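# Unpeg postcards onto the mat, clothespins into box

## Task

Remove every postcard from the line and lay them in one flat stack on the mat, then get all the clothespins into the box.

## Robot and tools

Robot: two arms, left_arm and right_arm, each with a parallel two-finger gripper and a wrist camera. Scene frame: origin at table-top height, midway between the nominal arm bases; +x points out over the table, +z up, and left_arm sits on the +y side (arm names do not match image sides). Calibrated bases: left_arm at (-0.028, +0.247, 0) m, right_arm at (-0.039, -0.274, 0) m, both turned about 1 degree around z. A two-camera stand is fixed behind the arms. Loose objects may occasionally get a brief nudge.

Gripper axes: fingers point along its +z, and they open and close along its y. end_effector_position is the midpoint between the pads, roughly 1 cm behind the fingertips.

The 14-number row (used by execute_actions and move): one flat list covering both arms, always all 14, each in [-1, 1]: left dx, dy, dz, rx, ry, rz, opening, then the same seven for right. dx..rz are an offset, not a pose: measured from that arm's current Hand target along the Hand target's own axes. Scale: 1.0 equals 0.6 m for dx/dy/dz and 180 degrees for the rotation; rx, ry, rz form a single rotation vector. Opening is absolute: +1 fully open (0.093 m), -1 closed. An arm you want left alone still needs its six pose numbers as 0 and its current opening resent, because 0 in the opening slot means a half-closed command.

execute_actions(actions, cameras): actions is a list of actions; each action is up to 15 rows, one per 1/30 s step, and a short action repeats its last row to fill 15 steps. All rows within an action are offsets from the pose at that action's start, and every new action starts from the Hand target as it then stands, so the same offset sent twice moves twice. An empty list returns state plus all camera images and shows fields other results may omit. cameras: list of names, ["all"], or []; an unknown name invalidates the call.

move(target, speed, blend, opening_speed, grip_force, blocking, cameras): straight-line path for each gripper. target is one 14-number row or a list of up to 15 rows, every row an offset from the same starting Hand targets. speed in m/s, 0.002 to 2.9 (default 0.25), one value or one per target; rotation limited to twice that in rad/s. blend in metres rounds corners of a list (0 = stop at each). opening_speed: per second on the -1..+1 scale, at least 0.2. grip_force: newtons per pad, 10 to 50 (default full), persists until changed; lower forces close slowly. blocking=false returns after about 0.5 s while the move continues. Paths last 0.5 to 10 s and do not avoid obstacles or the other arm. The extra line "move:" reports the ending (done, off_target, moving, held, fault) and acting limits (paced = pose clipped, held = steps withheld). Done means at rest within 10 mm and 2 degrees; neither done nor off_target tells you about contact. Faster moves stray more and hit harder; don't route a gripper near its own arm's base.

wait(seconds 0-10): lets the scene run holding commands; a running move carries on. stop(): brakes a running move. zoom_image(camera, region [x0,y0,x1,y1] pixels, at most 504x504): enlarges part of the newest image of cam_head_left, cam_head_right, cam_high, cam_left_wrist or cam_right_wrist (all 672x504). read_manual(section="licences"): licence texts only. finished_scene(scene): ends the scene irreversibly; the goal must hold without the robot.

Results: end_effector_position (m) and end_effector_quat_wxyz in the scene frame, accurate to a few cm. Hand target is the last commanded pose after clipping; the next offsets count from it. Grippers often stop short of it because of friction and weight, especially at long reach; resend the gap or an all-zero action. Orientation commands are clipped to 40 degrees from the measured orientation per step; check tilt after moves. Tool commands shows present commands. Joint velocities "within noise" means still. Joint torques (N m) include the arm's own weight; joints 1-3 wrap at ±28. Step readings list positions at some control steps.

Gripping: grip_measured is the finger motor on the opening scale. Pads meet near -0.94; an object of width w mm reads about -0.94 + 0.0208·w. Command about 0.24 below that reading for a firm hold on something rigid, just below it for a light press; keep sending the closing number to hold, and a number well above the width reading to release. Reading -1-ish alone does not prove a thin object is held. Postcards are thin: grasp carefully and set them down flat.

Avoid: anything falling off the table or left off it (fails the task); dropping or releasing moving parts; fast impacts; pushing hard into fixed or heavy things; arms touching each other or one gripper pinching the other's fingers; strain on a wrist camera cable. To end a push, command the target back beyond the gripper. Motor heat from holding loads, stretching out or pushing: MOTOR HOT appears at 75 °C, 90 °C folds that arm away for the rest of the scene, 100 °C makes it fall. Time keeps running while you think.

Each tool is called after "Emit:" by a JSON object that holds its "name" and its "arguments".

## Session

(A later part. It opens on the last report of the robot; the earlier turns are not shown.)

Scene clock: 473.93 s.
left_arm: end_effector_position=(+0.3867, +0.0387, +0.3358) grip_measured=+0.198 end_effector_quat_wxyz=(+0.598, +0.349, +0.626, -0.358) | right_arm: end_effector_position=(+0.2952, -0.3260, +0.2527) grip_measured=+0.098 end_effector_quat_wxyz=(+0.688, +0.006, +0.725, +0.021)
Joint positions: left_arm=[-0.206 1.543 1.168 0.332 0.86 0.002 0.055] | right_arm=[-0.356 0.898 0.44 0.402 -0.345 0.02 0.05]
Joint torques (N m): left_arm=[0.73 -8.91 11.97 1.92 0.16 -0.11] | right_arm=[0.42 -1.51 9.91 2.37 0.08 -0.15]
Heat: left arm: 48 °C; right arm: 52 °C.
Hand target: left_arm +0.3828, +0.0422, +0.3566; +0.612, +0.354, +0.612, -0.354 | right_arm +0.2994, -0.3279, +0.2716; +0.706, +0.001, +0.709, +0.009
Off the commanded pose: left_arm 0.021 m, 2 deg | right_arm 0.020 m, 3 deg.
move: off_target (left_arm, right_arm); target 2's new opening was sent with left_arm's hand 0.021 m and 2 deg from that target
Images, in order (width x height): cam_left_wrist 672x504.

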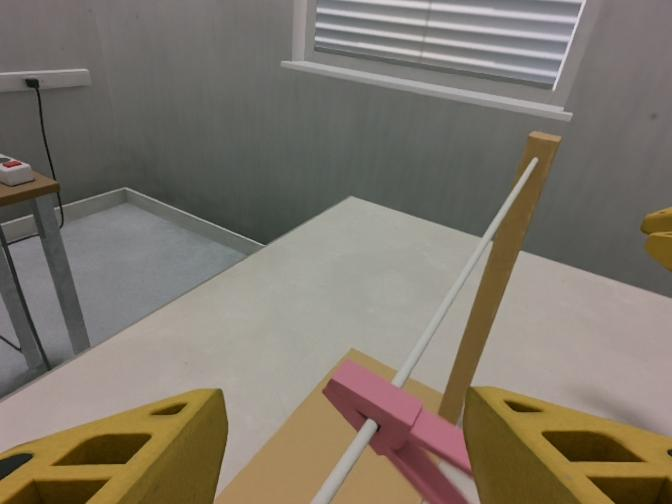

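Emit:
{"name": "move", "arguments": {"target": [[0,-0.062,-0.05,0,0,0,0.2,0,0,0,0,0,0,0.1],[0.12,-0.062,-0.025,0,0,-0.15,0.2,0,0,0,0,0,0,0.1]], "cameras": ["cam_left_wrist"], "speed": 0.12}}

Scene clock: 480.00 s.
left_arm: end_effector_position=(+0.3427, +0.0395, +0.2917) grip_measured=+0.198 end_effector_quat_wxyz=(+0.515, +0.204, +0.677, -0.485) | right_arm: end_effector_position=(+0.2952, -0.3260, +0.2527) grip_measured=+0.098 end_effector_quat_wxyz=(+0.688, +0.006, +0.725, +0.021)
Joint positions: left_arm=[-0.231 1.423 0.847 0.577 0.837 -0.465 0.055] | right_arm=[-0.356 0.898 0.44 0.402 -0.345 0.02 0.05]
Joint torques (N m): left_arm=[-1.06 -4.71 7.15 2.3 -0.09 -0.13] | right_arm=[0.42 -1.51 9.91 2.37 0.08 -0.15]
Heat: left arm: 48 °C; right arm: 52 °C.
Hand target: left_arm +0.3429, +0.0367, +0.2846; +0.512, +0.202, +0.678, -0.487 | right_arm +0.2994, -0.3279, +0.2716; +0.706, +0.001, +0.709, +0.009
Off the commanded pose: left_arm 0.008 m, 0 deg | right_arm 0.020 m, 3 deg.
move: off_target (right_arm)
Images, in order (width x height): cam_left_wrist 672x504.

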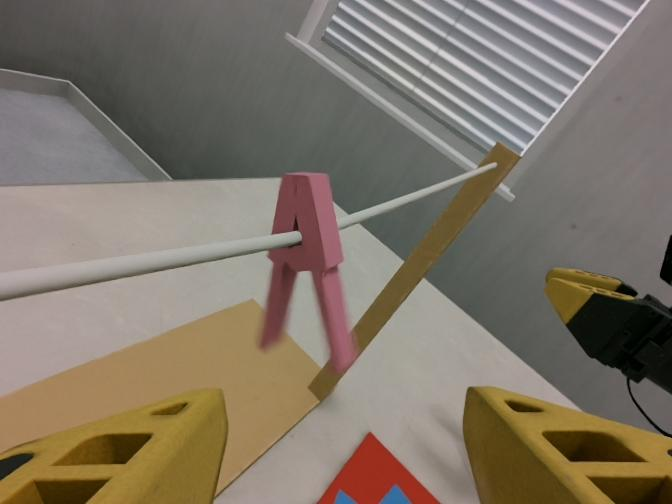

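Emit:
{"name": "move", "arguments": {"target": [[0.023,0.022,0,0,0,0,0.2,0,0,0,0,0,0,0.1],[0.023,0.022,0.115,0,0,0,0.2,0,0,0,0,0,0,0.1]], "cameras": ["cam_left_wrist"], "speed": 0.1}}

Scene clock: 486.03 s.
left_arm: end_effector_position=(+0.3761, -0.0164, +0.2569) grip_measured=+0.198 end_effector_quat_wxyz=(+0.500, +0.199, +0.688, -0.487) | right_arm: end_effector_position=(+0.2952, -0.3260, +0.2527) grip_measured=+0.098 end_effector_quat_wxyz=(+0.688, +0.006, +0.725, +0.021)
Joint positions: left_arm=[-0.369 1.654 0.95 0.671 0.703 -0.469 0.055] | right_arm=[-0.356 0.898 0.44 0.402 -0.345 0.02 0.05]
Joint torques (N m): left_arm=[-0.81 -6.05 11.73 2.32 -0.06 -0.17] | right_arm=[0.42 -1.52 9.91 2.36 0.08 -0.15]
Heat: left arm: 47 °C; right arm: 52 °C.
Hand target: left_arm +0.3820, -0.0205, +0.2661; +0.512, +0.201, +0.678, -0.487 | right_arm +0.2994, -0.3279, +0.2716; +0.706, +0.001, +0.709, +0.009
Off the commanded pose: left_arm 0.012 m, 2 deg | right_arm 0.020 m, 3 deg.
move: off_target (left_arm, right_arm)
Images, in order (width x height): cam_left_wrist 672x504.

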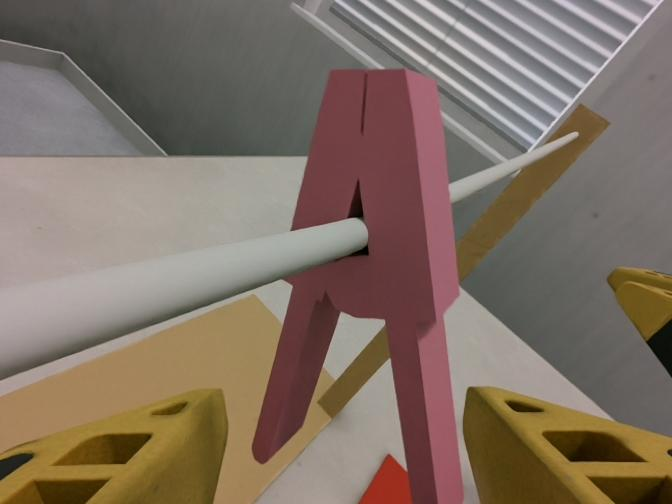

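Emit:
{"name": "move", "arguments": {"target": [[0.0,-0.005,0.025,0,0,0,0.2,0,0,0,0,0,0,0.1],[0.0,-0.005,0.025,0,0,0,-1,0,0,0,0,0,0,0.1],[0.09,-0.005,0.025,0,0,0,-1,0,0,0,0,0,0,0.1]], "cameras": ["cam_left_wrist","cam_high"], "speed": 0.06}}

Scene clock: 491.03 s.
left_arm: end_effector_position=(+0.3728, -0.0361, +0.2524) grip_measured=-0.970 end_effector_quat_wxyz=(+0.551, +0.201, +0.651, -0.482) | right_arm: end_effector_position=(+0.2952, -0.3260, +0.2527) grip_measured=+0.098 end_effector_quat_wxyz=(+0.688, +0.006, +0.725, +0.021)
Joint positions: left_arm=[-0.441 1.721 0.889 0.919 0.594 -0.469 0] | right_arm=[-0.356 0.898 0.44 0.402 -0.345 0.02 0.05]
Joint torques (N m): left_arm=[-2.5 -5.18 5.27 1.84 0.11 -0.12] | right_arm=[0.42 -1.52 9.89 2.36 0.08 -0.15]
Heat: left arm: 48 °C; right arm: 52 °C.
Hand target: left_arm +0.3658, -0.0470, +0.2195; +0.512, +0.202, +0.678, -0.487 | right_arm +0.2994, -0.3279, +0.2716; +0.706, +0.001, +0.709, +0.009
Off the commanded pose: left_arm 0.035 m, 6 deg | right_arm 0.020 m, 3 deg.
move: off_target (left_arm, right_arm)
Images, in order (width x height): cam_high 672x504, cam_left_wrist 672x504.

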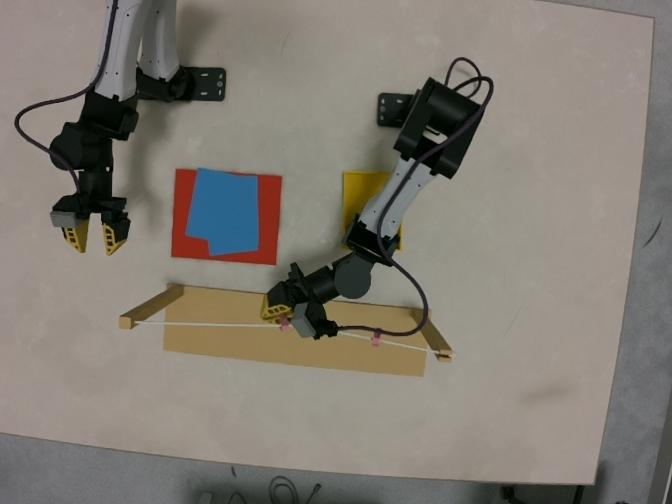

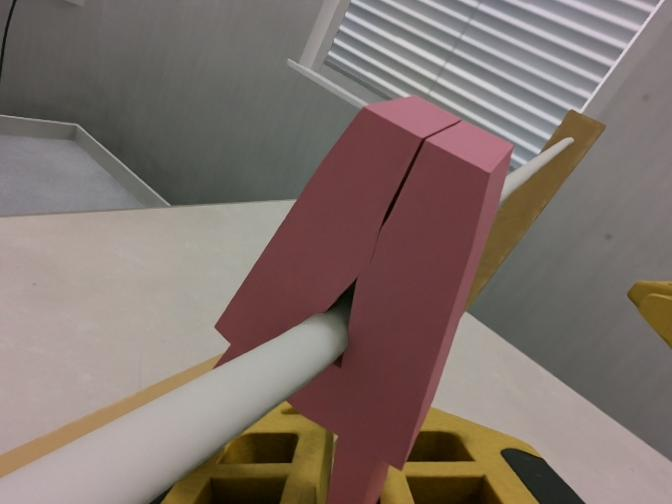

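Emit:
{"name": "move", "arguments": {"target": [[-0.085,0,0,0,0,0,-1,0,0,0,0,0,0,0.1],[-0.085,0,0,0,0,0,0.25,0,0,0,0,0,0,0.1],[-0.085,0.005,-0.06,0,0,0,0.25,0,0,0,0,0,0,0.1]], "cameras": ["cam_left_wrist"], "speed": 0.06}}

Emit:
{"name": "wait", "arguments": {"seconds": 3, "cameras": ["cam_left_wrist"]}}

Scene clock: 497.07 s.
left_arm: end_effector_position=(+0.3762, -0.0069, +0.2576) grip_measured=+0.248 end_effector_quat_wxyz=(+0.508, +0.198, +0.683, -0.487) | right_arm: end_effector_position=(+0.2952, -0.3260, +0.2527) grip_measured=+0.098 end_effector_quat_wxyz=(+0.688, +0.006, +0.725, +0.021)
Joint positions: left_arm=[-0.345 1.646 0.927 0.705 0.721 -0.472 0.057] | right_arm=[-0.356 0.898 0.44 0.402 -0.345 0.02 0.05]
Joint torques (N m): left_arm=[0.34 -9.88 6.76 2.11 0.13 -0.06] | right_arm=[0.42 -1.52 9.91 2.36 0.08 -0.15]
Heat: left arm: 47 °C; right arm: 53 °C.
Hand target: left_arm +0.3703, -0.0029, +0.2636; +0.512, +0.202, +0.678, -0.487 | right_arm +0.2994, -0.3279, +0.2716; +0.706, +0.001, +0.709, +0.009
Off the commanded pose: left_arm 0.009 m, 1 deg | right_arm 0.020 m, 3 deg.
move: off_target (right_arm); target 2's new opening was sent with left_arm's hand 0.013 m and 1 deg from that target
Images, in order (width x height): cam_left_wrist 672x504.

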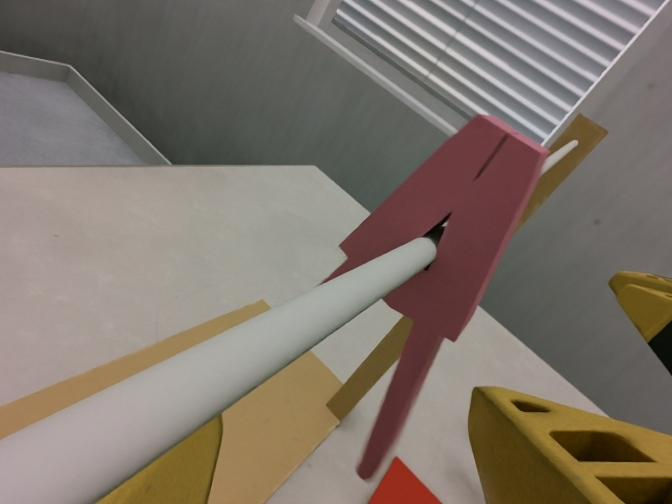

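Scene clock: 500.07 s.
left_arm: end_effector_position=(+0.3761, -0.0070, +0.2576) grip_measured=+0.248 end_effector_quat_wxyz=(+0.508, +0.198, +0.683, -0.487) | right_arm: end_effector_position=(+0.2952, -0.3260, +0.2527) grip_measured=+0.098 end_effector_quat_wxyz=(+0.688, +0.006, +0.725, +0.021)
Joint positions: left_arm=[-0.345 1.646 0.927 0.705 0.721 -0.472 0.057] | right_arm=[-0.356 0.898 0.44 0.402 -0.345 0.02 0.05]
Joint torques (N m): left_arm=[0.38 -9.89 6.78 2.13 0.1 -0.09] | right_arm=[0.42 -1.51 9.91 2.36 0.08 -0.15]
Heat: left arm: 47 °C; right arm: 53 °C.
Hand target: left_arm +0.3703, -0.0029, +0.2636; +0.512, +0.202, +0.678, -0.487 | right_arm +0.2994, -0.3279, +0.2716; +0.706, +0.001, +0.709, +0.009
Tool commands: left_gripper/opening=+0.25 right_gripper/opening=+0.1
Off the commanded pose: left_arm 0.009 m, 1 deg | right_arm 0.020 m, 3 deg.
wait: 3.00 s; at rest by 0.17 s
Images, in order (width x height): cam_left_wrist 672x504.

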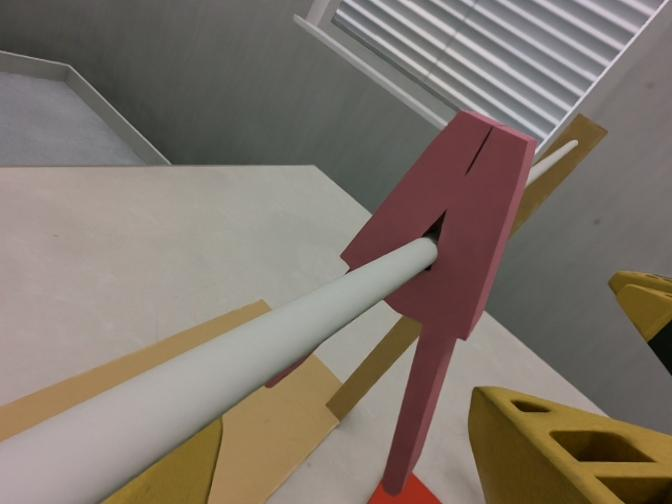

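Emit:
{"name": "move", "arguments": {"target": [[0.02,0,-0.07,0,0,0,0.25,0,0,0,0,0,0,0.1],[0.035,0,-0.07,0,0,0.15,0.25,0,0,0,0,0,0,0.1]], "cameras": ["cam_left_wrist"], "speed": 0.1}}

Emit:
{"name": "wait", "arguments": {"seconds": 4, "cameras": ["cam_left_wrist"]}}

Scene clock: 507.57 s.
left_arm: end_effector_position=(+0.3465, +0.0289, +0.2387) grip_measured=+0.248 end_effector_quat_wxyz=(+0.599, +0.345, +0.626, -0.361) | right_arm: end_effector_position=(+0.2952, -0.3260, +0.2527) grip_measured=+0.098 end_effector_quat_wxyz=(+0.688, +0.006, +0.725, +0.021)
Joint positions: left_arm=[-0.264 1.535 0.741 0.762 0.801 -0.017 0.057] | right_arm=[-0.356 0.898 0.44 0.402 -0.345 0.02 0.05]
Joint torques (N m): left_arm=[-0.34 -7.79 6.56 2.34 0.05 0.05] | right_arm=[0.42 -1.52 9.91 2.36 0.08 -0.15]
Heat: left arm: 46 °C; right arm: 53 °C.
Hand target: left_arm +0.3411, +0.0288, +0.2449; +0.611, +0.354, +0.612, -0.354 | right_arm +0.2994, -0.3279, +0.2716; +0.706, +0.001, +0.709, +0.009
Off the commanded pose: left_arm 0.008 m, 3 deg | right_arm 0.019 m, 3 deg.
move: off_target (left_arm, right_arm)
Images, in order (width x height): cam_left_wrist 672x504.

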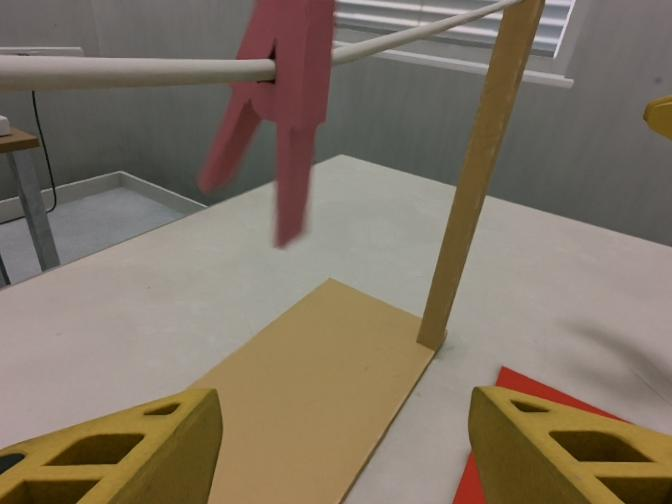

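Scene clock: 511.57 s.
left_arm: end_effector_position=(+0.3465, +0.0289, +0.2387) grip_measured=+0.248 end_effector_quat_wxyz=(+0.599, +0.345, +0.626, -0.361) | right_arm: end_effector_position=(+0.2952, -0.3260, +0.2527) grip_measured=+0.098 end_effector_quat_wxyz=(+0.688, +0.006, +0.725, +0.021)
Joint positions: left_arm=[-0.264 1.535 0.741 0.762 0.801 -0.016 0.057] | right_arm=[-0.356 0.898 0.44 0.402 -0.345 0.02 0.05]
Joint torques (N m): left_arm=[-0.44 -7.88 6.8 2.35 0.03 0.07] | right_arm=[0.4 -1.52 9.91 2.36 0.08 -0.15]
Heat: left arm: 46 °C; right arm: 53 °C.
Hand target: left_arm +0.3411, +0.0288, +0.2449; +0.611, +0.354, +0.612, -0.355 | right_arm +0.2994, -0.3279, +0.2716; +0.706, +0.001, +0.709, +0.009
Tool commands: left_gripper/opening=+0.25 right_gripper/opening=+0.1
Off the commanded pose: left_arm 0.008 m, 3 deg | right_arm 0.019 m, 3 deg.
wait: 4.00 s; at rest by 0.17 s
Images, in order (width x height): cam_left_wrist 672x504.

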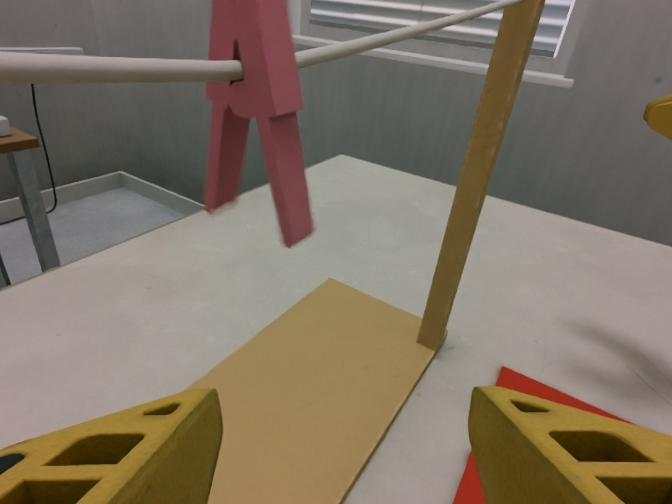

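Emit:
{"name": "move", "arguments": {"target": [[-0.022,0.045,0,0,0,0,0.12,0,0,0,0,0,0,0.1],[-0.022,0.045,0.125,0,0,0,0.12,0,0,0,0,0,0,0.1]], "cameras": ["cam_left_wrist"], "speed": 0.1}}

Scene clock: 518.17 s.
left_arm: end_effector_position=(+0.3961, -0.0189, +0.2551) grip_measured=+0.122 end_effector_quat_wxyz=(+0.607, +0.350, +0.616, -0.360) | right_arm: end_effector_position=(+0.2952, -0.3260, +0.2527) grip_measured=+0.098 end_effector_quat_wxyz=(+0.688, +0.006, +0.725, +0.021)
Joint positions: left_arm=[-0.357 1.738 1.013 0.72 0.715 -0.016 0.051] | right_arm=[-0.356 0.898 0.44 0.402 -0.345 0.02 0.05]
Joint torques (N m): left_arm=[-0.76 -6.68 11.59 2.04 -0.05 0.1] | right_arm=[0.42 -1.52 9.91 2.36 0.08 -0.15]
Heat: left arm: 46 °C; right arm: 53 °C.
Hand target: left_arm +0.4019, -0.0228, +0.2580; +0.611, +0.354, +0.612, -0.354 | right_arm +0.2994, -0.3279, +0.2716; +0.706, +0.001, +0.709, +0.009
Off the commanded pose: left_arm 0.008 m, 1 deg | right_arm 0.019 m, 3 deg.
move: off_target (right_arm)
Images, in order (width x height): cam_left_wrist 672x504.

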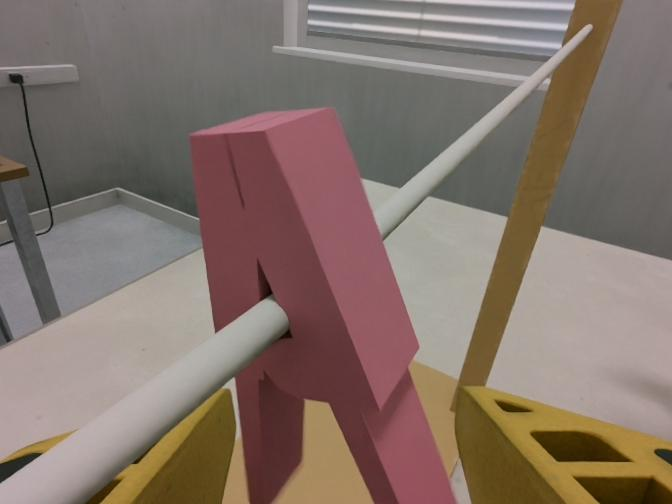

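Emit:
{"name": "move", "arguments": {"target": [[0.005,0.005,0.012,0,0,0,0.12,0,0,0,0,0,0,0.1],[0.005,0.005,0.012,0,0,0,-1,0,0,0,0,0,0,0.1]], "cameras": ["cam_left_wrist"], "speed": 0.05}}

Scene clock: 521.43 s.
left_arm: end_effector_position=(+0.4031, -0.0224, +0.2511) grip_measured=-0.910 end_effector_quat_wxyz=(+0.605, +0.349, +0.619, -0.360) | right_arm: end_effector_position=(+0.2952, -0.3260, +0.2527) grip_measured=+0.098 end_effector_quat_wxyz=(+0.688, +0.006, +0.725, +0.021)
Joint positions: left_arm=[-0.361 1.769 1.038 0.72 0.707 -0.016 0.002] | right_arm=[-0.356 0.898 0.44 0.402 -0.345 0.02 0.05]
Joint torques (N m): left_arm=[-0.96 -6.8 11.44 2.07 -0.08 0.08] | right_arm=[0.42 -1.52 9.89 2.36 0.08 -0.15]
Heat: left arm: 46 °C; right arm: 53 °C.
Hand target: left_arm +0.4080, -0.0276, +0.2549; +0.611, +0.354, +0.613, -0.355 | right_arm +0.2994, -0.3279, +0.2716; +0.706, +0.001, +0.709, +0.009
Off the commanded pose: left_arm 0.008 m, 1 deg | right_arm 0.019 m, 3 deg.
move: off_target (right_arm)
Images, in order (width x height): cam_left_wrist 672x504.

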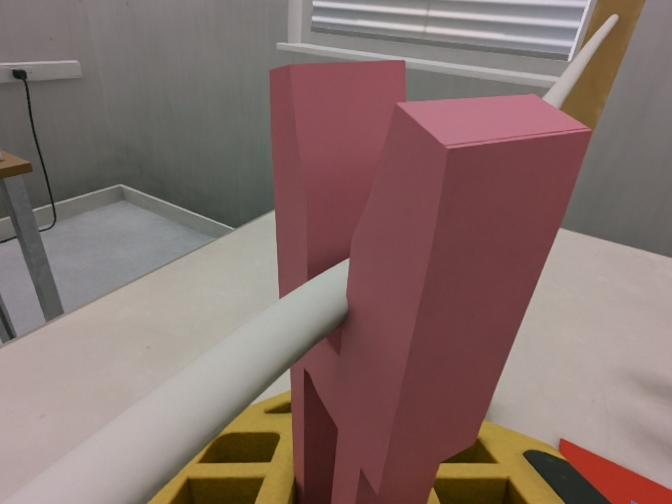

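Emit:
{"name": "move", "arguments": {"target": [[0.09,0,0,0,0,0,-1,0,0,0,0,0,0,0.1],[0.09,-0.02,-0.15,0,0,0,-1,0,0,0,0,0,0,0.1]], "cameras": ["cam_left_wrist"], "speed": 0.08}}

Scene clock: 526.73 s.
left_arm: end_effector_position=(+0.3579, +0.0417, +0.1909) grip_measured=-0.889 end_effector_quat_wxyz=(+0.599, +0.348, +0.626, -0.359) | right_arm: end_effector_position=(+0.2952, -0.3260, +0.2527) grip_measured=+0.098 end_effector_quat_wxyz=(+0.688, +0.006, +0.725, +0.021)
Joint positions: left_arm=[-0.214 1.7 0.681 0.979 0.852 -0.003 0.003] | right_arm=[-0.356 0.898 0.44 0.402 -0.345 0.02 0.05]
Joint torques (N m): left_arm=[0.34 -9.22 5.63 2.31 0.12 -0.06] | right_arm=[0.42 -1.51 9.91 2.36 0.08 -0.15]
Heat: left arm: 46 °C; right arm: 53 °C.
Hand target: left_arm +0.3528, +0.0445, +0.2011; +0.611, +0.354, +0.612, -0.355 | right_arm +0.2994, -0.3279, +0.2716; +0.706, +0.001, +0.709, +0.009
Off the commanded pose: left_arm 0.012 m, 2 deg | right_arm 0.019 m, 3 deg.
move: off_target (left_arm, right_arm)
Images, in order (width x height): cam_left_wrist 672x504.

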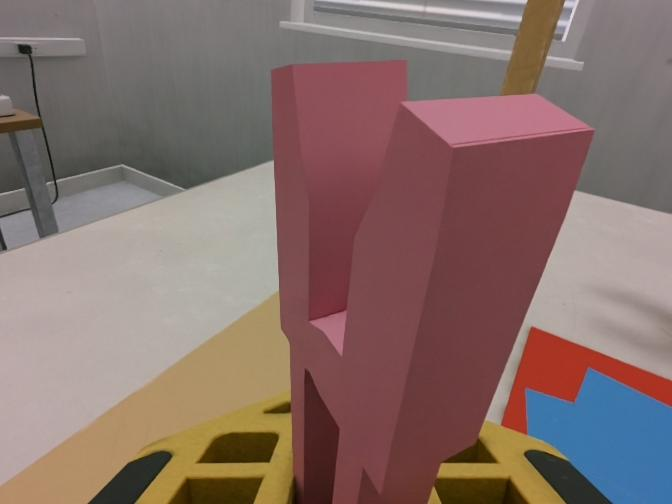

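Emit:
{"name": "move", "arguments": {"target": [[0.0,-0.152,-0.28,-0.307,0.276,-0.16,-1,0,0,0,0,0,0,0.1],[0.248,-0.152,-0.28,-0.307,0.276,-0.16,-1,0,0,0,0,0,0,0.1],[0.248,-0.152,-0.28,-0.307,0.276,-0.16,0.25,0,0,0,0,0,0,0.1],[0.0,-0.152,-0.28,-0.307,0.276,-0.16,0.25,0,0,0,0,0,0,0.1]], "cameras": ["cam_left_wrist","cam_high"], "speed": [0.2,0.12,0.1,0.15]}}

Scene clock: 540.07 s.
left_arm: end_effector_position=(+0.1913, +0.1434, +0.1977) grip_measured=+0.248 end_effector_quat_wxyz=(+0.303, +0.001, +0.953, -0.007) | right_arm: end_effector_position=(+0.2952, -0.3260, +0.2528) grip_measured=+0.098 end_effector_quat_wxyz=(+0.688, +0.006, +0.725, +0.021)
Joint positions: left_arm=[-0.711 1.005 1.02 -1.078 -0.366 -0.594 0.057] | right_arm=[-0.356 0.898 0.44 0.402 -0.345 0.02 0.05]
Joint torques (N m): left_arm=[-0.8 -1.13 10.61 1.11 -0.36 -0.21] | right_arm=[0.42 -1.51 9.91 2.36 0.08 -0.15]
Heat: left arm: 45 °C; right arm: 54 °C.
Hand target: left_arm +0.1901, +0.1449, +0.2014; +0.300, +0.000, +0.954, +0.000 | right_arm +0.2994, -0.3279, +0.2716; +0.706, +0.001, +0.709, +0.009
Off the commanded pose: left_arm 0.004 m, 1 deg | right_arm 0.019 m, 3 deg.
move: off_target (right_arm)
Images, in order (width x height): cam_high 672x504, cam_left_wrist 672x504.

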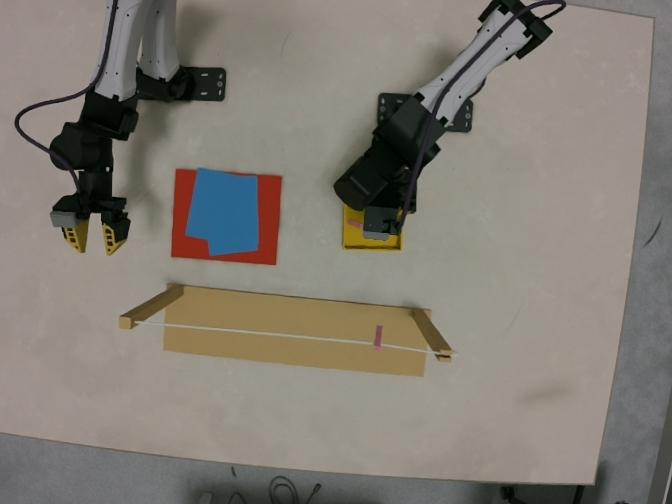

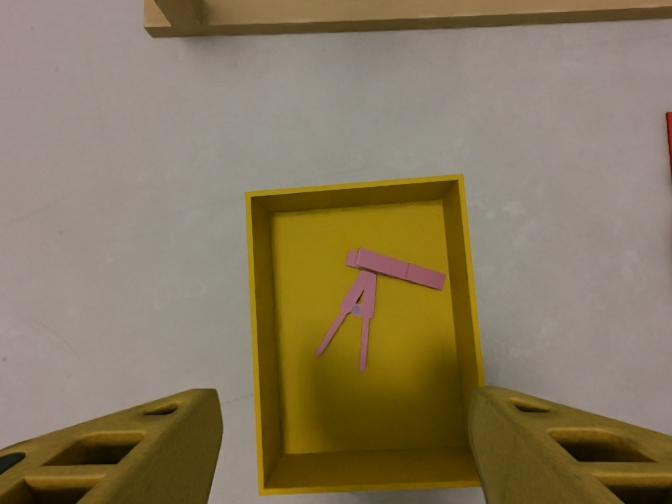

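Emit:
{"name": "move", "arguments": {"target": [[-0.076,0.25,-0.11,0,0,0,0.25,0,0,0,0,0,0,0.12],[-0.076,0.25,-0.11,0,0,0,0.25,0.02,0.38,0,-0.333,0,0,0.12],[-0.076,0.25,-0.11,0,0,0,0.25,0.032,0.713,0.1,-0.333,0,0,0.12]], "cameras": ["cam_right_wrist","cam_high"], "blend": 0.03}}

Scene clock: 551.40 s.
left_arm: end_effector_position=(+0.1924, +0.2956, +0.2778) grip_measured=+0.248 end_effector_quat_wxyz=(+0.304, -0.002, +0.953, +0.004) | right_arm: end_effector_position=(+0.3469, +0.0996, +0.2510) grip_measured=+0.118 end_effector_quat_wxyz=(+0.601, -0.357, +0.613, +0.369)
Joint positions: left_arm=[0.348 1.013 1.358 -1.327 0.201 0.301 0.057] | right_arm=[0.602 1.812 1.088 0.716 -0.443 0.021 0.051]
Joint torques (N m): left_arm=[0.58 -0.76 10.02 1.27 0.25 0.01] | right_arm=[-0.21 -7.71 9.2 2.09 0.14 -0.13]
Heat: left arm: 45 °C; right arm: 54 °C.
Hand target: left_arm +0.1898, +0.2949, +0.2816; +0.300, +0.000, +0.954, +0.000 | right_arm +0.3546, +0.1007, +0.2579; +0.612, -0.352, +0.610, +0.361
Off the commanded pose: left_arm 0.005 m, 1 deg | right_arm 0.010 m, 2 deg.
move: done; blend cut to 0 m at target 1
Images, in order (width x height): cam_high 672x504, cam_right_wrist 672x504.

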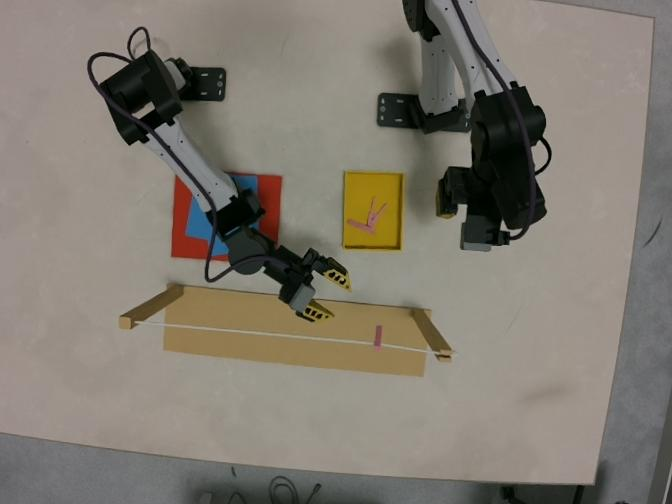

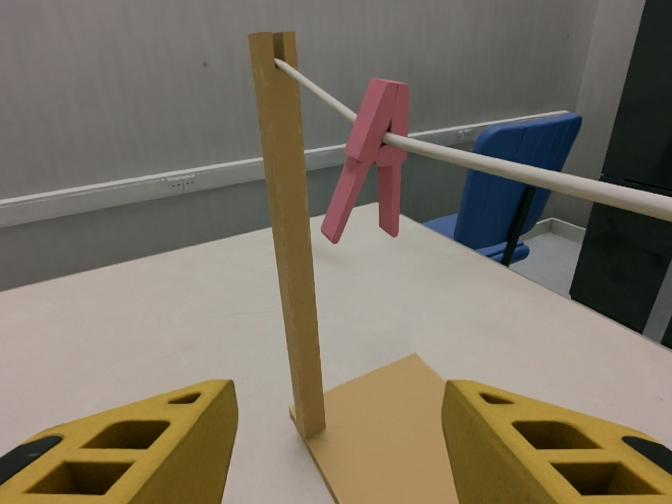

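Emit:
{"name": "move", "arguments": {"target": [0,0,0,0,0,0,0.25,0.0,-0.015,0.12,0,0,0,0.12], "cameras": ["cam_right_wrist"], "speed": 0.12}}

Scene clock: 557.20 s.
left_arm: end_effector_position=(+0.1924, +0.2956, +0.2778) grip_measured=+0.248 end_effector_quat_wxyz=(+0.304, -0.002, +0.953, +0.004) | right_arm: end_effector_position=(+0.3934, +0.1553, +0.2524) grip_measured=+0.118 end_effector_quat_wxyz=(+0.602, -0.355, +0.614, +0.366)
Joint positions: left_arm=[0.348 1.013 1.358 -1.327 0.201 0.301 0.057] | right_arm=[0.643 2.053 1.433 0.613 -0.396 0.021 0.051]
Joint torques (N m): left_arm=[0.57 -0.54 10.22 1.27 0.27 0.01] | right_arm=[0.31 -9.68 9.51 2.12 0.09 -0.14]
Heat: left arm: 46 °C; right arm: 53 °C.
Hand target: left_arm +0.1898, +0.2949, +0.2816; +0.300, +0.000, +0.954, +0.000 | right_arm +0.3978, +0.1591, +0.2587; +0.612, -0.352, +0.609, +0.361
Off the commanded pose: left_arm 0.005 m, 1 deg | right_arm 0.008 m, 1 deg.
move: done
Images, in order (width x height): cam_right_wrist 672x504.

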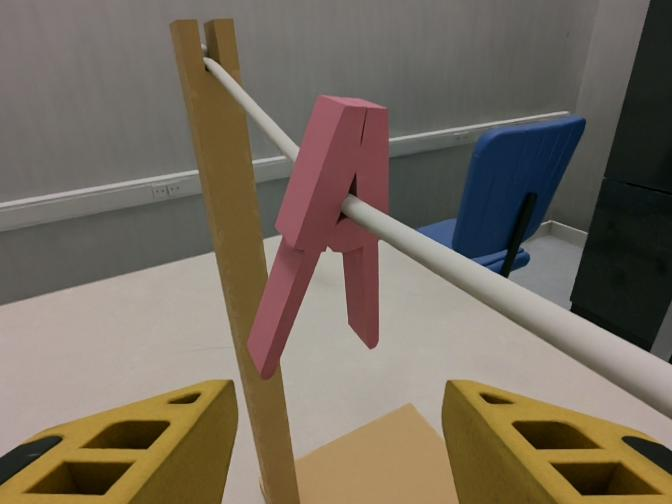

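Emit:
{"name": "move", "arguments": {"target": [[0,0,0,0,0,0,0.25,0.0,0.013,0.0,0,0,0,0.12],[0,0,0,0,0,0,0.25,0.0,0.013,0.075,0,0,0,0.12]], "cameras": ["cam_right_wrist"], "speed": 0.08}}

Scene clock: 561.53 s.
left_arm: end_effector_position=(+0.1924, +0.2956, +0.2778) grip_measured=+0.248 end_effector_quat_wxyz=(+0.304, -0.002, +0.953, +0.004) | right_arm: end_effector_position=(+0.4094, +0.1983, +0.2535) grip_measured=+0.118 end_effector_quat_wxyz=(+0.602, -0.355, +0.614, +0.366)
Joint positions: left_arm=[0.348 1.013 1.358 -1.327 0.201 0.301 0.057] | right_arm=[0.691 2.198 1.667 0.523 -0.348 0.021 0.051]
Joint torques (N m): left_arm=[0.64 -0.62 10.03 1.24 0.26 -0.02] | right_arm=[0.29 -10.73 9.73 2.11 0.11 -0.14]
Heat: left arm: 46 °C; right arm: 53 °C.
Hand target: left_arm +0.1898, +0.2949, +0.2816; +0.300, +0.000, +0.954, +0.000 | right_arm +0.4132, +0.2021, +0.2591; +0.612, -0.352, +0.610, +0.361
Off the commanded pose: left_arm 0.005 m, 1 deg | right_arm 0.008 m, 1 deg.
move: done
Images, in order (width x height): cam_right_wrist 672x504.

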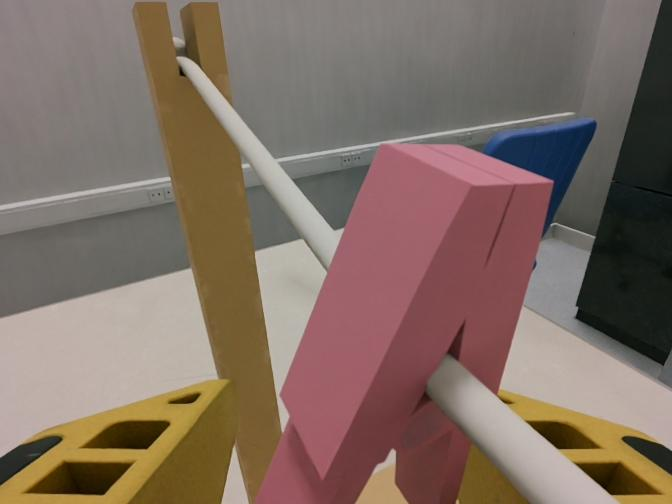

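Emit:
{"name": "move", "arguments": {"target": [[0,0,0,0,0,0,0.25,0.012,-0.008,0.0,0,0,0,0.12],[0,0,0,0,0,0,0.25,0.012,-0.008,0,0,0,0,-1]], "cameras": ["cam_right_wrist"], "speed": 0.05}}

Scene clock: 565.00 s.
left_arm: end_effector_position=(+0.1924, +0.2956, +0.2778) grip_measured=+0.248 end_effector_quat_wxyz=(+0.304, -0.002, +0.953, +0.004) | right_arm: end_effector_position=(+0.4109, +0.1995, +0.2462) grip_measured=-0.917 end_effector_quat_wxyz=(+0.599, -0.355, +0.617, +0.366)
Joint positions: left_arm=[0.348 1.013 1.358 -1.327 0.201 0.301 0.057] | right_arm=[0.691 2.211 1.667 0.528 -0.347 0.02 0.001]
Joint torques (N m): left_arm=[0.54 -0.57 10.07 1.31 0.23 0.02] | right_arm=[-0.42 -10.71 9.2 2.26 0 -0.14]
Heat: left arm: 46 °C; right arm: 53 °C.
Hand target: left_arm +0.1898, +0.2949, +0.2816; +0.300, +0.000, +0.954, +0.000 | right_arm +0.4174, +0.1998, +0.2520; +0.612, -0.352, +0.609, +0.361
Off the commanded pose: left_arm 0.005 m, 1 deg | right_arm 0.009 m, 2 deg.
move: done
Images, in order (width x height): cam_right_wrist 672x504.

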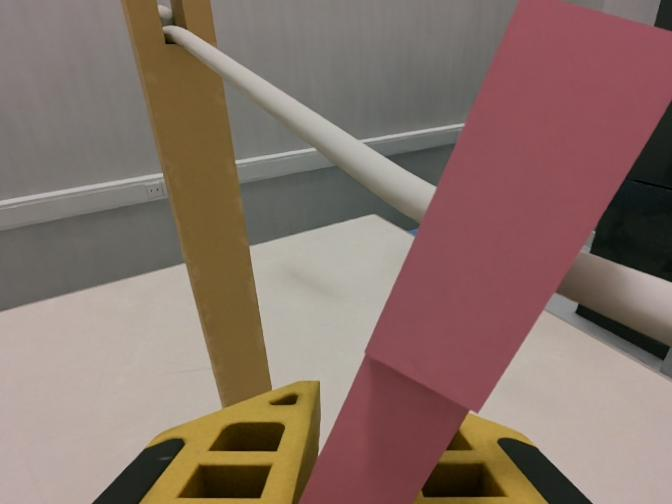

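Emit:
{"name": "move", "arguments": {"target": [[0,0,0,0,0,0,0.25,0.085,0,0.0,0,0,0,-1]], "cameras": ["cam_right_wrist","cam_head_right"], "speed": 0.06}}

Scene clock: 567.97 s.
left_arm: end_effector_position=(+0.1924, +0.2956, +0.2778) grip_measured=+0.248 end_effector_quat_wxyz=(+0.304, -0.002, +0.953, +0.004) | right_arm: end_effector_position=(+0.4138, +0.2020, +0.2010) grip_measured=-0.908 end_effector_quat_wxyz=(+0.605, -0.355, +0.611, +0.366)
Joint positions: left_arm=[0.348 1.013 1.358 -1.327 0.201 0.301 0.057] | right_arm=[0.691 2.297 1.606 0.692 -0.347 0.017 0.002]
Joint torques (N m): left_arm=[0.59 -0.53 10.1 1.28 0.23 -0.01] | right_arm=[-0.29 -11.55 6.97 2.3 0.02 -0.11]
Heat: left arm: 46 °C; right arm: 52 °C.
Hand target: left_arm +0.1898, +0.2949, +0.2816; +0.300, +0.000, +0.954, +0.000 | right_arm +0.4172, +0.2005, +0.2007; +0.612, -0.352, +0.610, +0.361
Off the commanded pose: left_arm 0.005 m, 1 deg | right_arm 0.004 m, 1 deg.
move: done
Images, in order (width x height): cam_head_right 672x504, cam_right_wrist 672x504.

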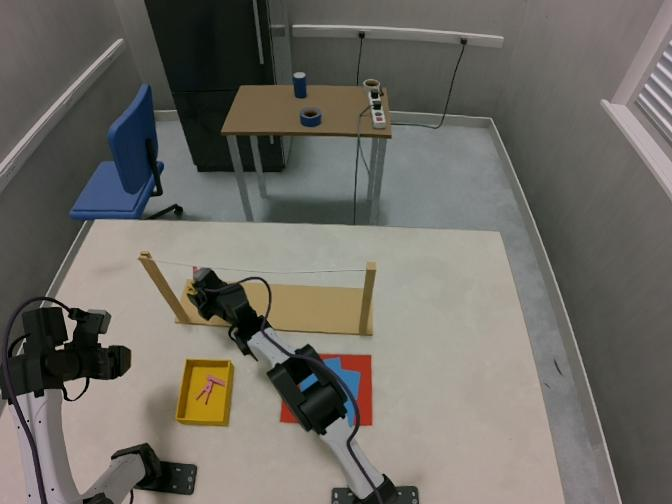

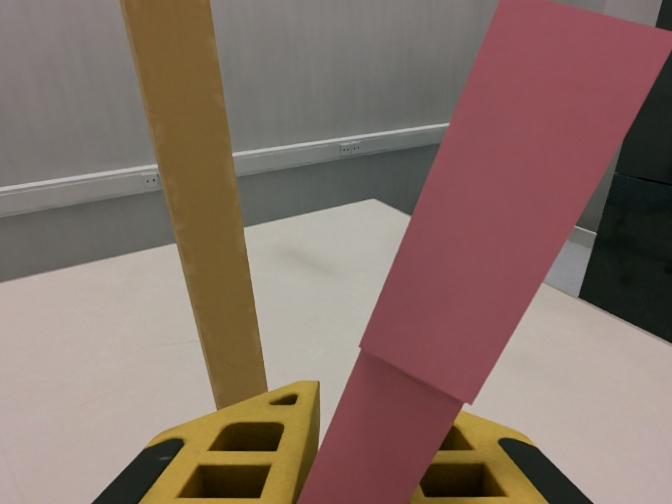

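Emit:
{"name": "move", "arguments": {"target": [[0,0,0,0,0,0,0.25,0,0,-0.15,0,0,0,-1],[0,0,0,0,0,0,0.25,0,0.14,-0.31,0,0.25,0,-1],[0,0,0,0,0,0,0.25,0.067,0.265,-0.3,0,0.25,0,-1]], "cameras": ["cam_right_wrist","cam_high","cam_head_right"], "speed": 0.18}}

Scene clock: 577.40 s.
left_arm: end_effector_position=(+0.1924, +0.2956, +0.2778) grip_measured=+0.248 end_effector_quat_wxyz=(+0.304, -0.002, +0.953, +0.004) | right_arm: end_effector_position=(+0.1861, +0.1208, +0.1492) grip_measured=-0.908 end_effector_quat_wxyz=(+0.312, -0.472, +0.801, +0.194)
Joint positions: left_arm=[0.348 1.013 1.358 -1.327 0.201 0.301 0.057] | right_arm=[1.007 1.654 1.212 -0.378 -0.035 -0.013 0.002]
Joint torques (N m): left_arm=[0.46 -0.79 10.17 1.26 0.23 -0.02] | right_arm=[-0.1 -9.09 6.6 1.92 0.06 0.01]
Heat: left arm: 47 °C; right arm: 52 °C.
Hand target: left_arm +0.1898, +0.2949, +0.2816; +0.300, +0.000, +0.954, +0.000 | right_arm +0.1900, +0.1224, +0.1606; +0.332, -0.463, +0.797, +0.199
Off the commanded pose: left_arm 0.005 m, 1 deg | right_arm 0.012 m, 3 deg.
move: off_target (right_arm)
Images, in order (width x height): cam_head_right 672x504, cam_high 672x504, cam_right_wrist 672x504.

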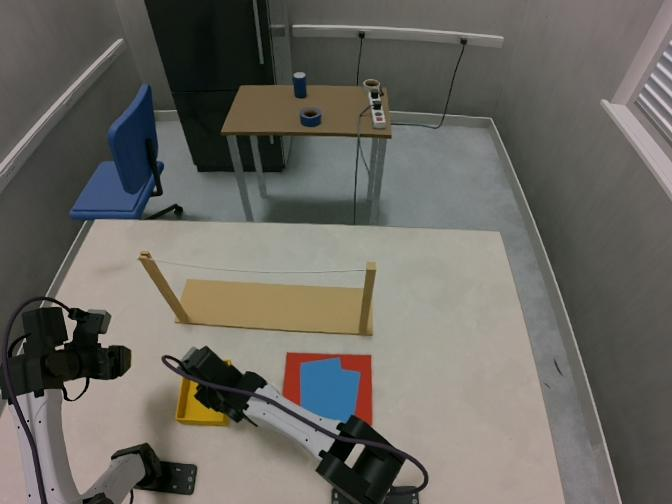

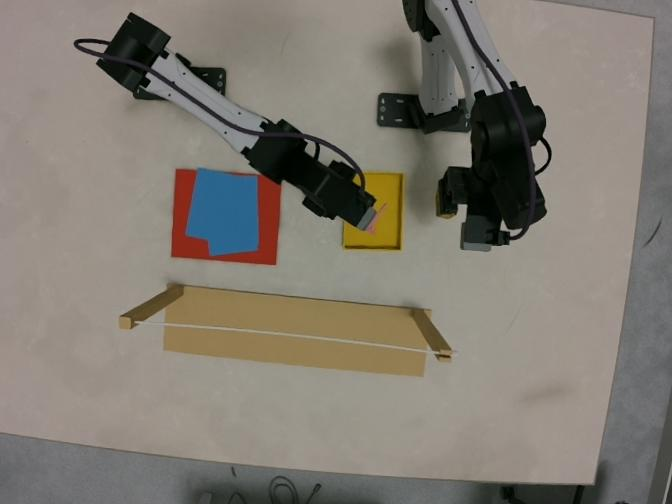

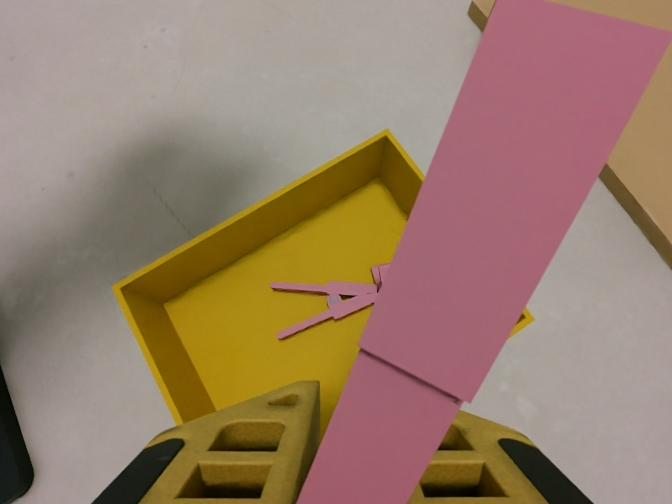

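Emit:
{"name": "move", "arguments": {"target": [[0,0,0,0,0,0,0.25,0.08,0.025,0.14,0,0,0,-1],[0,0,0,0,0,0,0.25,0.08,0.025,0.14,0,0,0,0.25],[0,0,0,0,0,0,0.25,-0.05,0,-0.1,0,0,0,0.25],[0,0,0,0,0,0,0.25,-0.05,0.1,-0.35,0,0,0,0.25]], "cameras": ["cam_right_wrist","cam_high","cam_head_right"], "speed": 0.12}}

Scene clock: 586.77 s.
left_arm: end_effector_position=(+0.1924, +0.2956, +0.2778) grip_measured=+0.248 end_effector_quat_wxyz=(+0.304, -0.002, +0.953, +0.004) | right_arm: end_effector_position=(+0.0755, +0.0409, +0.3162) grip_measured=+0.248 end_effector_quat_wxyz=(+0.317, -0.472, +0.800, +0.192)
Joint positions: left_arm=[0.348 1.013 1.358 -1.327 0.201 0.301 0.057] | right_arm=[1.264 1.307 1.583 -1.099 0.15 0.172 0.057]
Joint torques (N m): left_arm=[0.57 -0.77 10.26 1.28 0.26 0.05] | right_arm=[0.31 -5.08 8.32 1.72 0.21 -0.04]
Heat: left arm: 47 °C; right arm: 51 °C.
Hand target: left_arm +0.1898, +0.2949, +0.2816; +0.300, +0.000, +0.954, +0.000 | right_arm +0.0759, +0.0387, +0.3296; +0.332, -0.463, +0.797, +0.199
Off the commanded pose: left_arm 0.005 m, 1 deg | right_arm 0.014 m, 2 deg.
move: off_target (right_arm)
Images, in order (width x height): cam_head_right 672x504, cam_high 672x504, cam_right_wrist 672x504.

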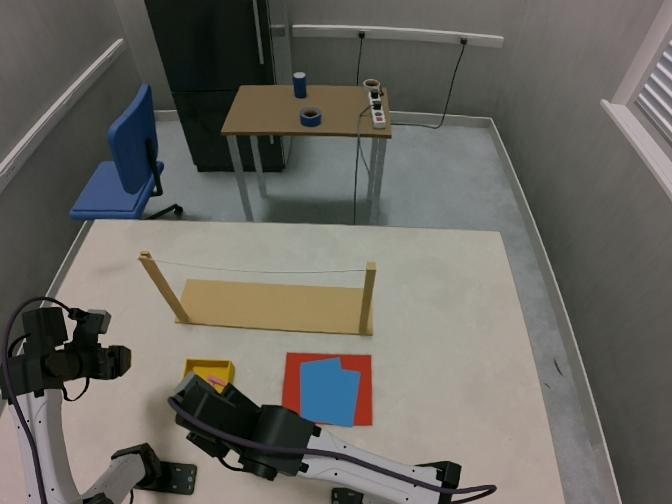

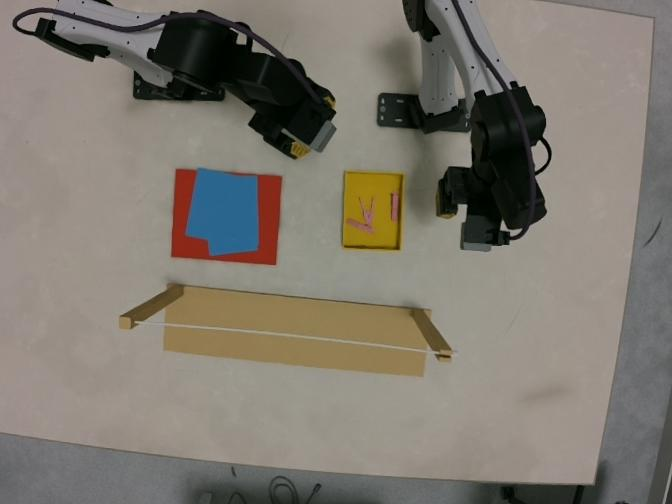

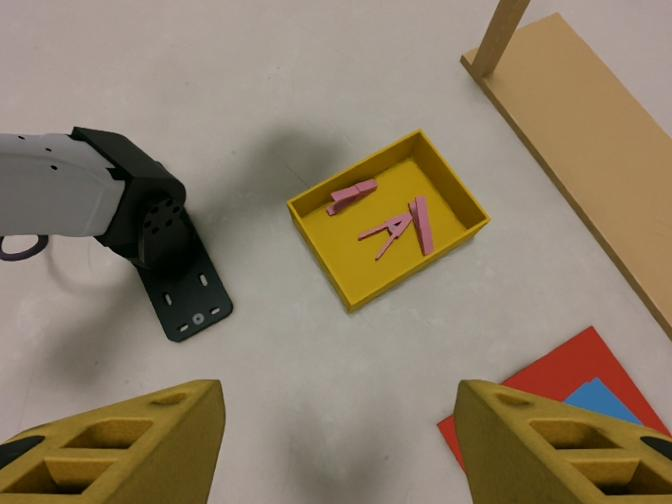

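Emit:
{"name": "zoom_image", "arguments": {"camera": "cam_high", "region": [150, 150, 300, 280]}}

Scaled by 3.360.

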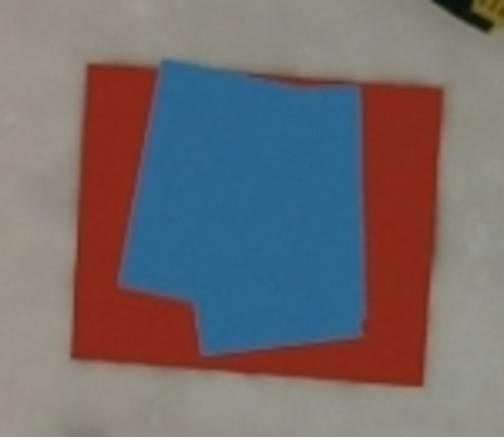

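Emit:
{"name": "move", "arguments": {"target": [[0,0,0,0,0,0,0.25,0.104,-0.295,-0.033,0.11,0.025,0.127,-1],[0,0,0,0,0,0,0.25,0.477,-0.397,-0.053,0.22,0.051,0.255,-1]], "cameras": ["cam_right_wrist","cam_high"], "blend": 0.04}}

Scene clock: 600.30 s.
left_arm: end_effector_position=(+0.1924, +0.2956, +0.2778) grip_measured=+0.248 end_effector_quat_wxyz=(+0.304, -0.002, +0.953, +0.004) | right_arm: end_effector_position=(+0.1683, -0.2736, +0.1422) grip_measured=-0.975 end_effector_quat_wxyz=(+0.289, +0.003, +0.957, -0.007)
Joint positions: left_arm=[0.348 1.013 1.358 -1.327 0.201 0.301 0.057] | right_arm=[-0.009 0.748 0.711 -0.948 0.027 0.021 0]
Joint torques (N m): left_arm=[0.7 -0.72 10.07 1.26 0.26 0.01] | right_arm=[-0.44 -1.07 6.39 1.74 -0.24 -0.21]
Heat: left arm: 47 °C; right arm: 50 °C.
Hand target: left_arm +0.1898, +0.2949, +0.2816; +0.300, +0.000, +0.954, +0.000 | right_arm +0.1721, -0.2717, +0.1451; +0.301, +0.000, +0.954, +0.000
Off the commanded pose: left_arm 0.005 m, 1 deg | right_arm 0.005 m, 2 deg.
move: done
Images, in order (width x height): cam_high 672x504, cam_right_wrist 672x504.

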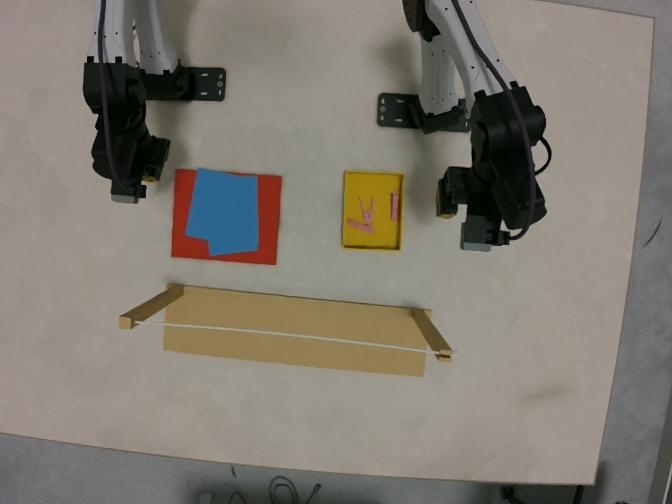

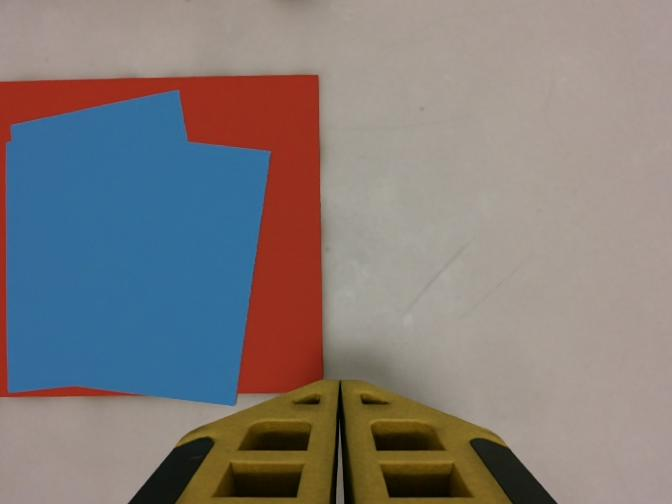

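Emit:
{"name": "move", "arguments": {"target": [[0,0,0,0,0,0,0.25,0.096,0.097,0.167,0,0,0,-1],[0,0,0,0,0,0,0.25,0.12,0.097,0.202,0,0,0,-1],[0,0,0,0,0,0,0.25,0.09,0.097,0.222,0,0,0,-1],[0,0,0,0,0,0,0.25,-0.006,0.097,0.084,0,0,0,-1],[0,0,0,0,0,0,0.25,-0.006,0,0.0,0,0,0,-1]], "cameras": ["cam_right_wrist","cam_high"], "speed": [0.15,0.04,0.04,0.1,0.2]}}

Scene clock: 615.63 s.
left_arm: end_effector_position=(+0.1924, +0.2956, +0.2778) grip_measured=+0.248 end_effector_quat_wxyz=(+0.304, -0.002, +0.953, +0.004) | right_arm: end_effector_position=(+0.1714, -0.2732, +0.1379) grip_measured=-0.975 end_effector_quat_wxyz=(+0.291, +0.002, +0.957, -0.006)
Joint positions: left_arm=[0.348 1.013 1.358 -1.327 0.201 0.301 0.057] | right_arm=[-0.007 0.755 0.693 -0.919 0.026 0.021 0]
Joint torques (N m): left_arm=[0.54 -0.68 10.28 1.3 0.22 0] | right_arm=[-0.62 -0.46 8.91 1.46 -0.24 -0.13]
Heat: left arm: 48 °C; right arm: 48 °C.
Hand target: left_arm +0.1898, +0.2949, +0.2816; +0.300, +0.000, +0.954, +0.000 | right_arm +0.1750, -0.2717, +0.1471; +0.301, +0.000, +0.954, +0.000
Off the commanded pose: left_arm 0.005 m, 1 deg | right_arm 0.010 m, 1 deg.
move: done
Images, in order (width x height): cam_high 672x504, cam_right_wrist 672x504.

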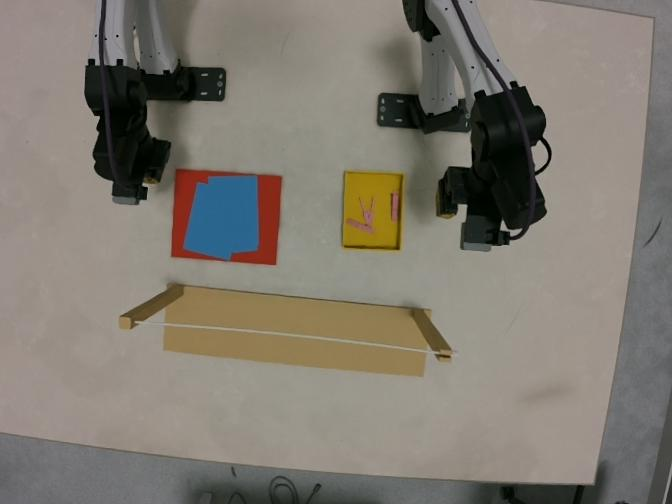

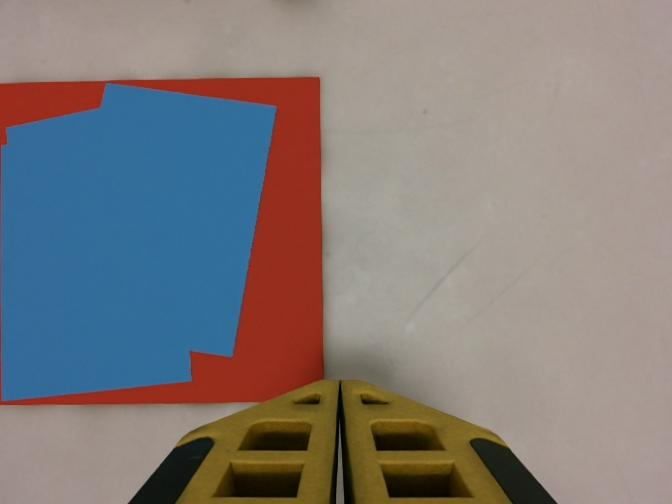

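Emit:
{"name": "finished_scene", "arguments": {"scene": 1}}

The scene is finished: the task was done.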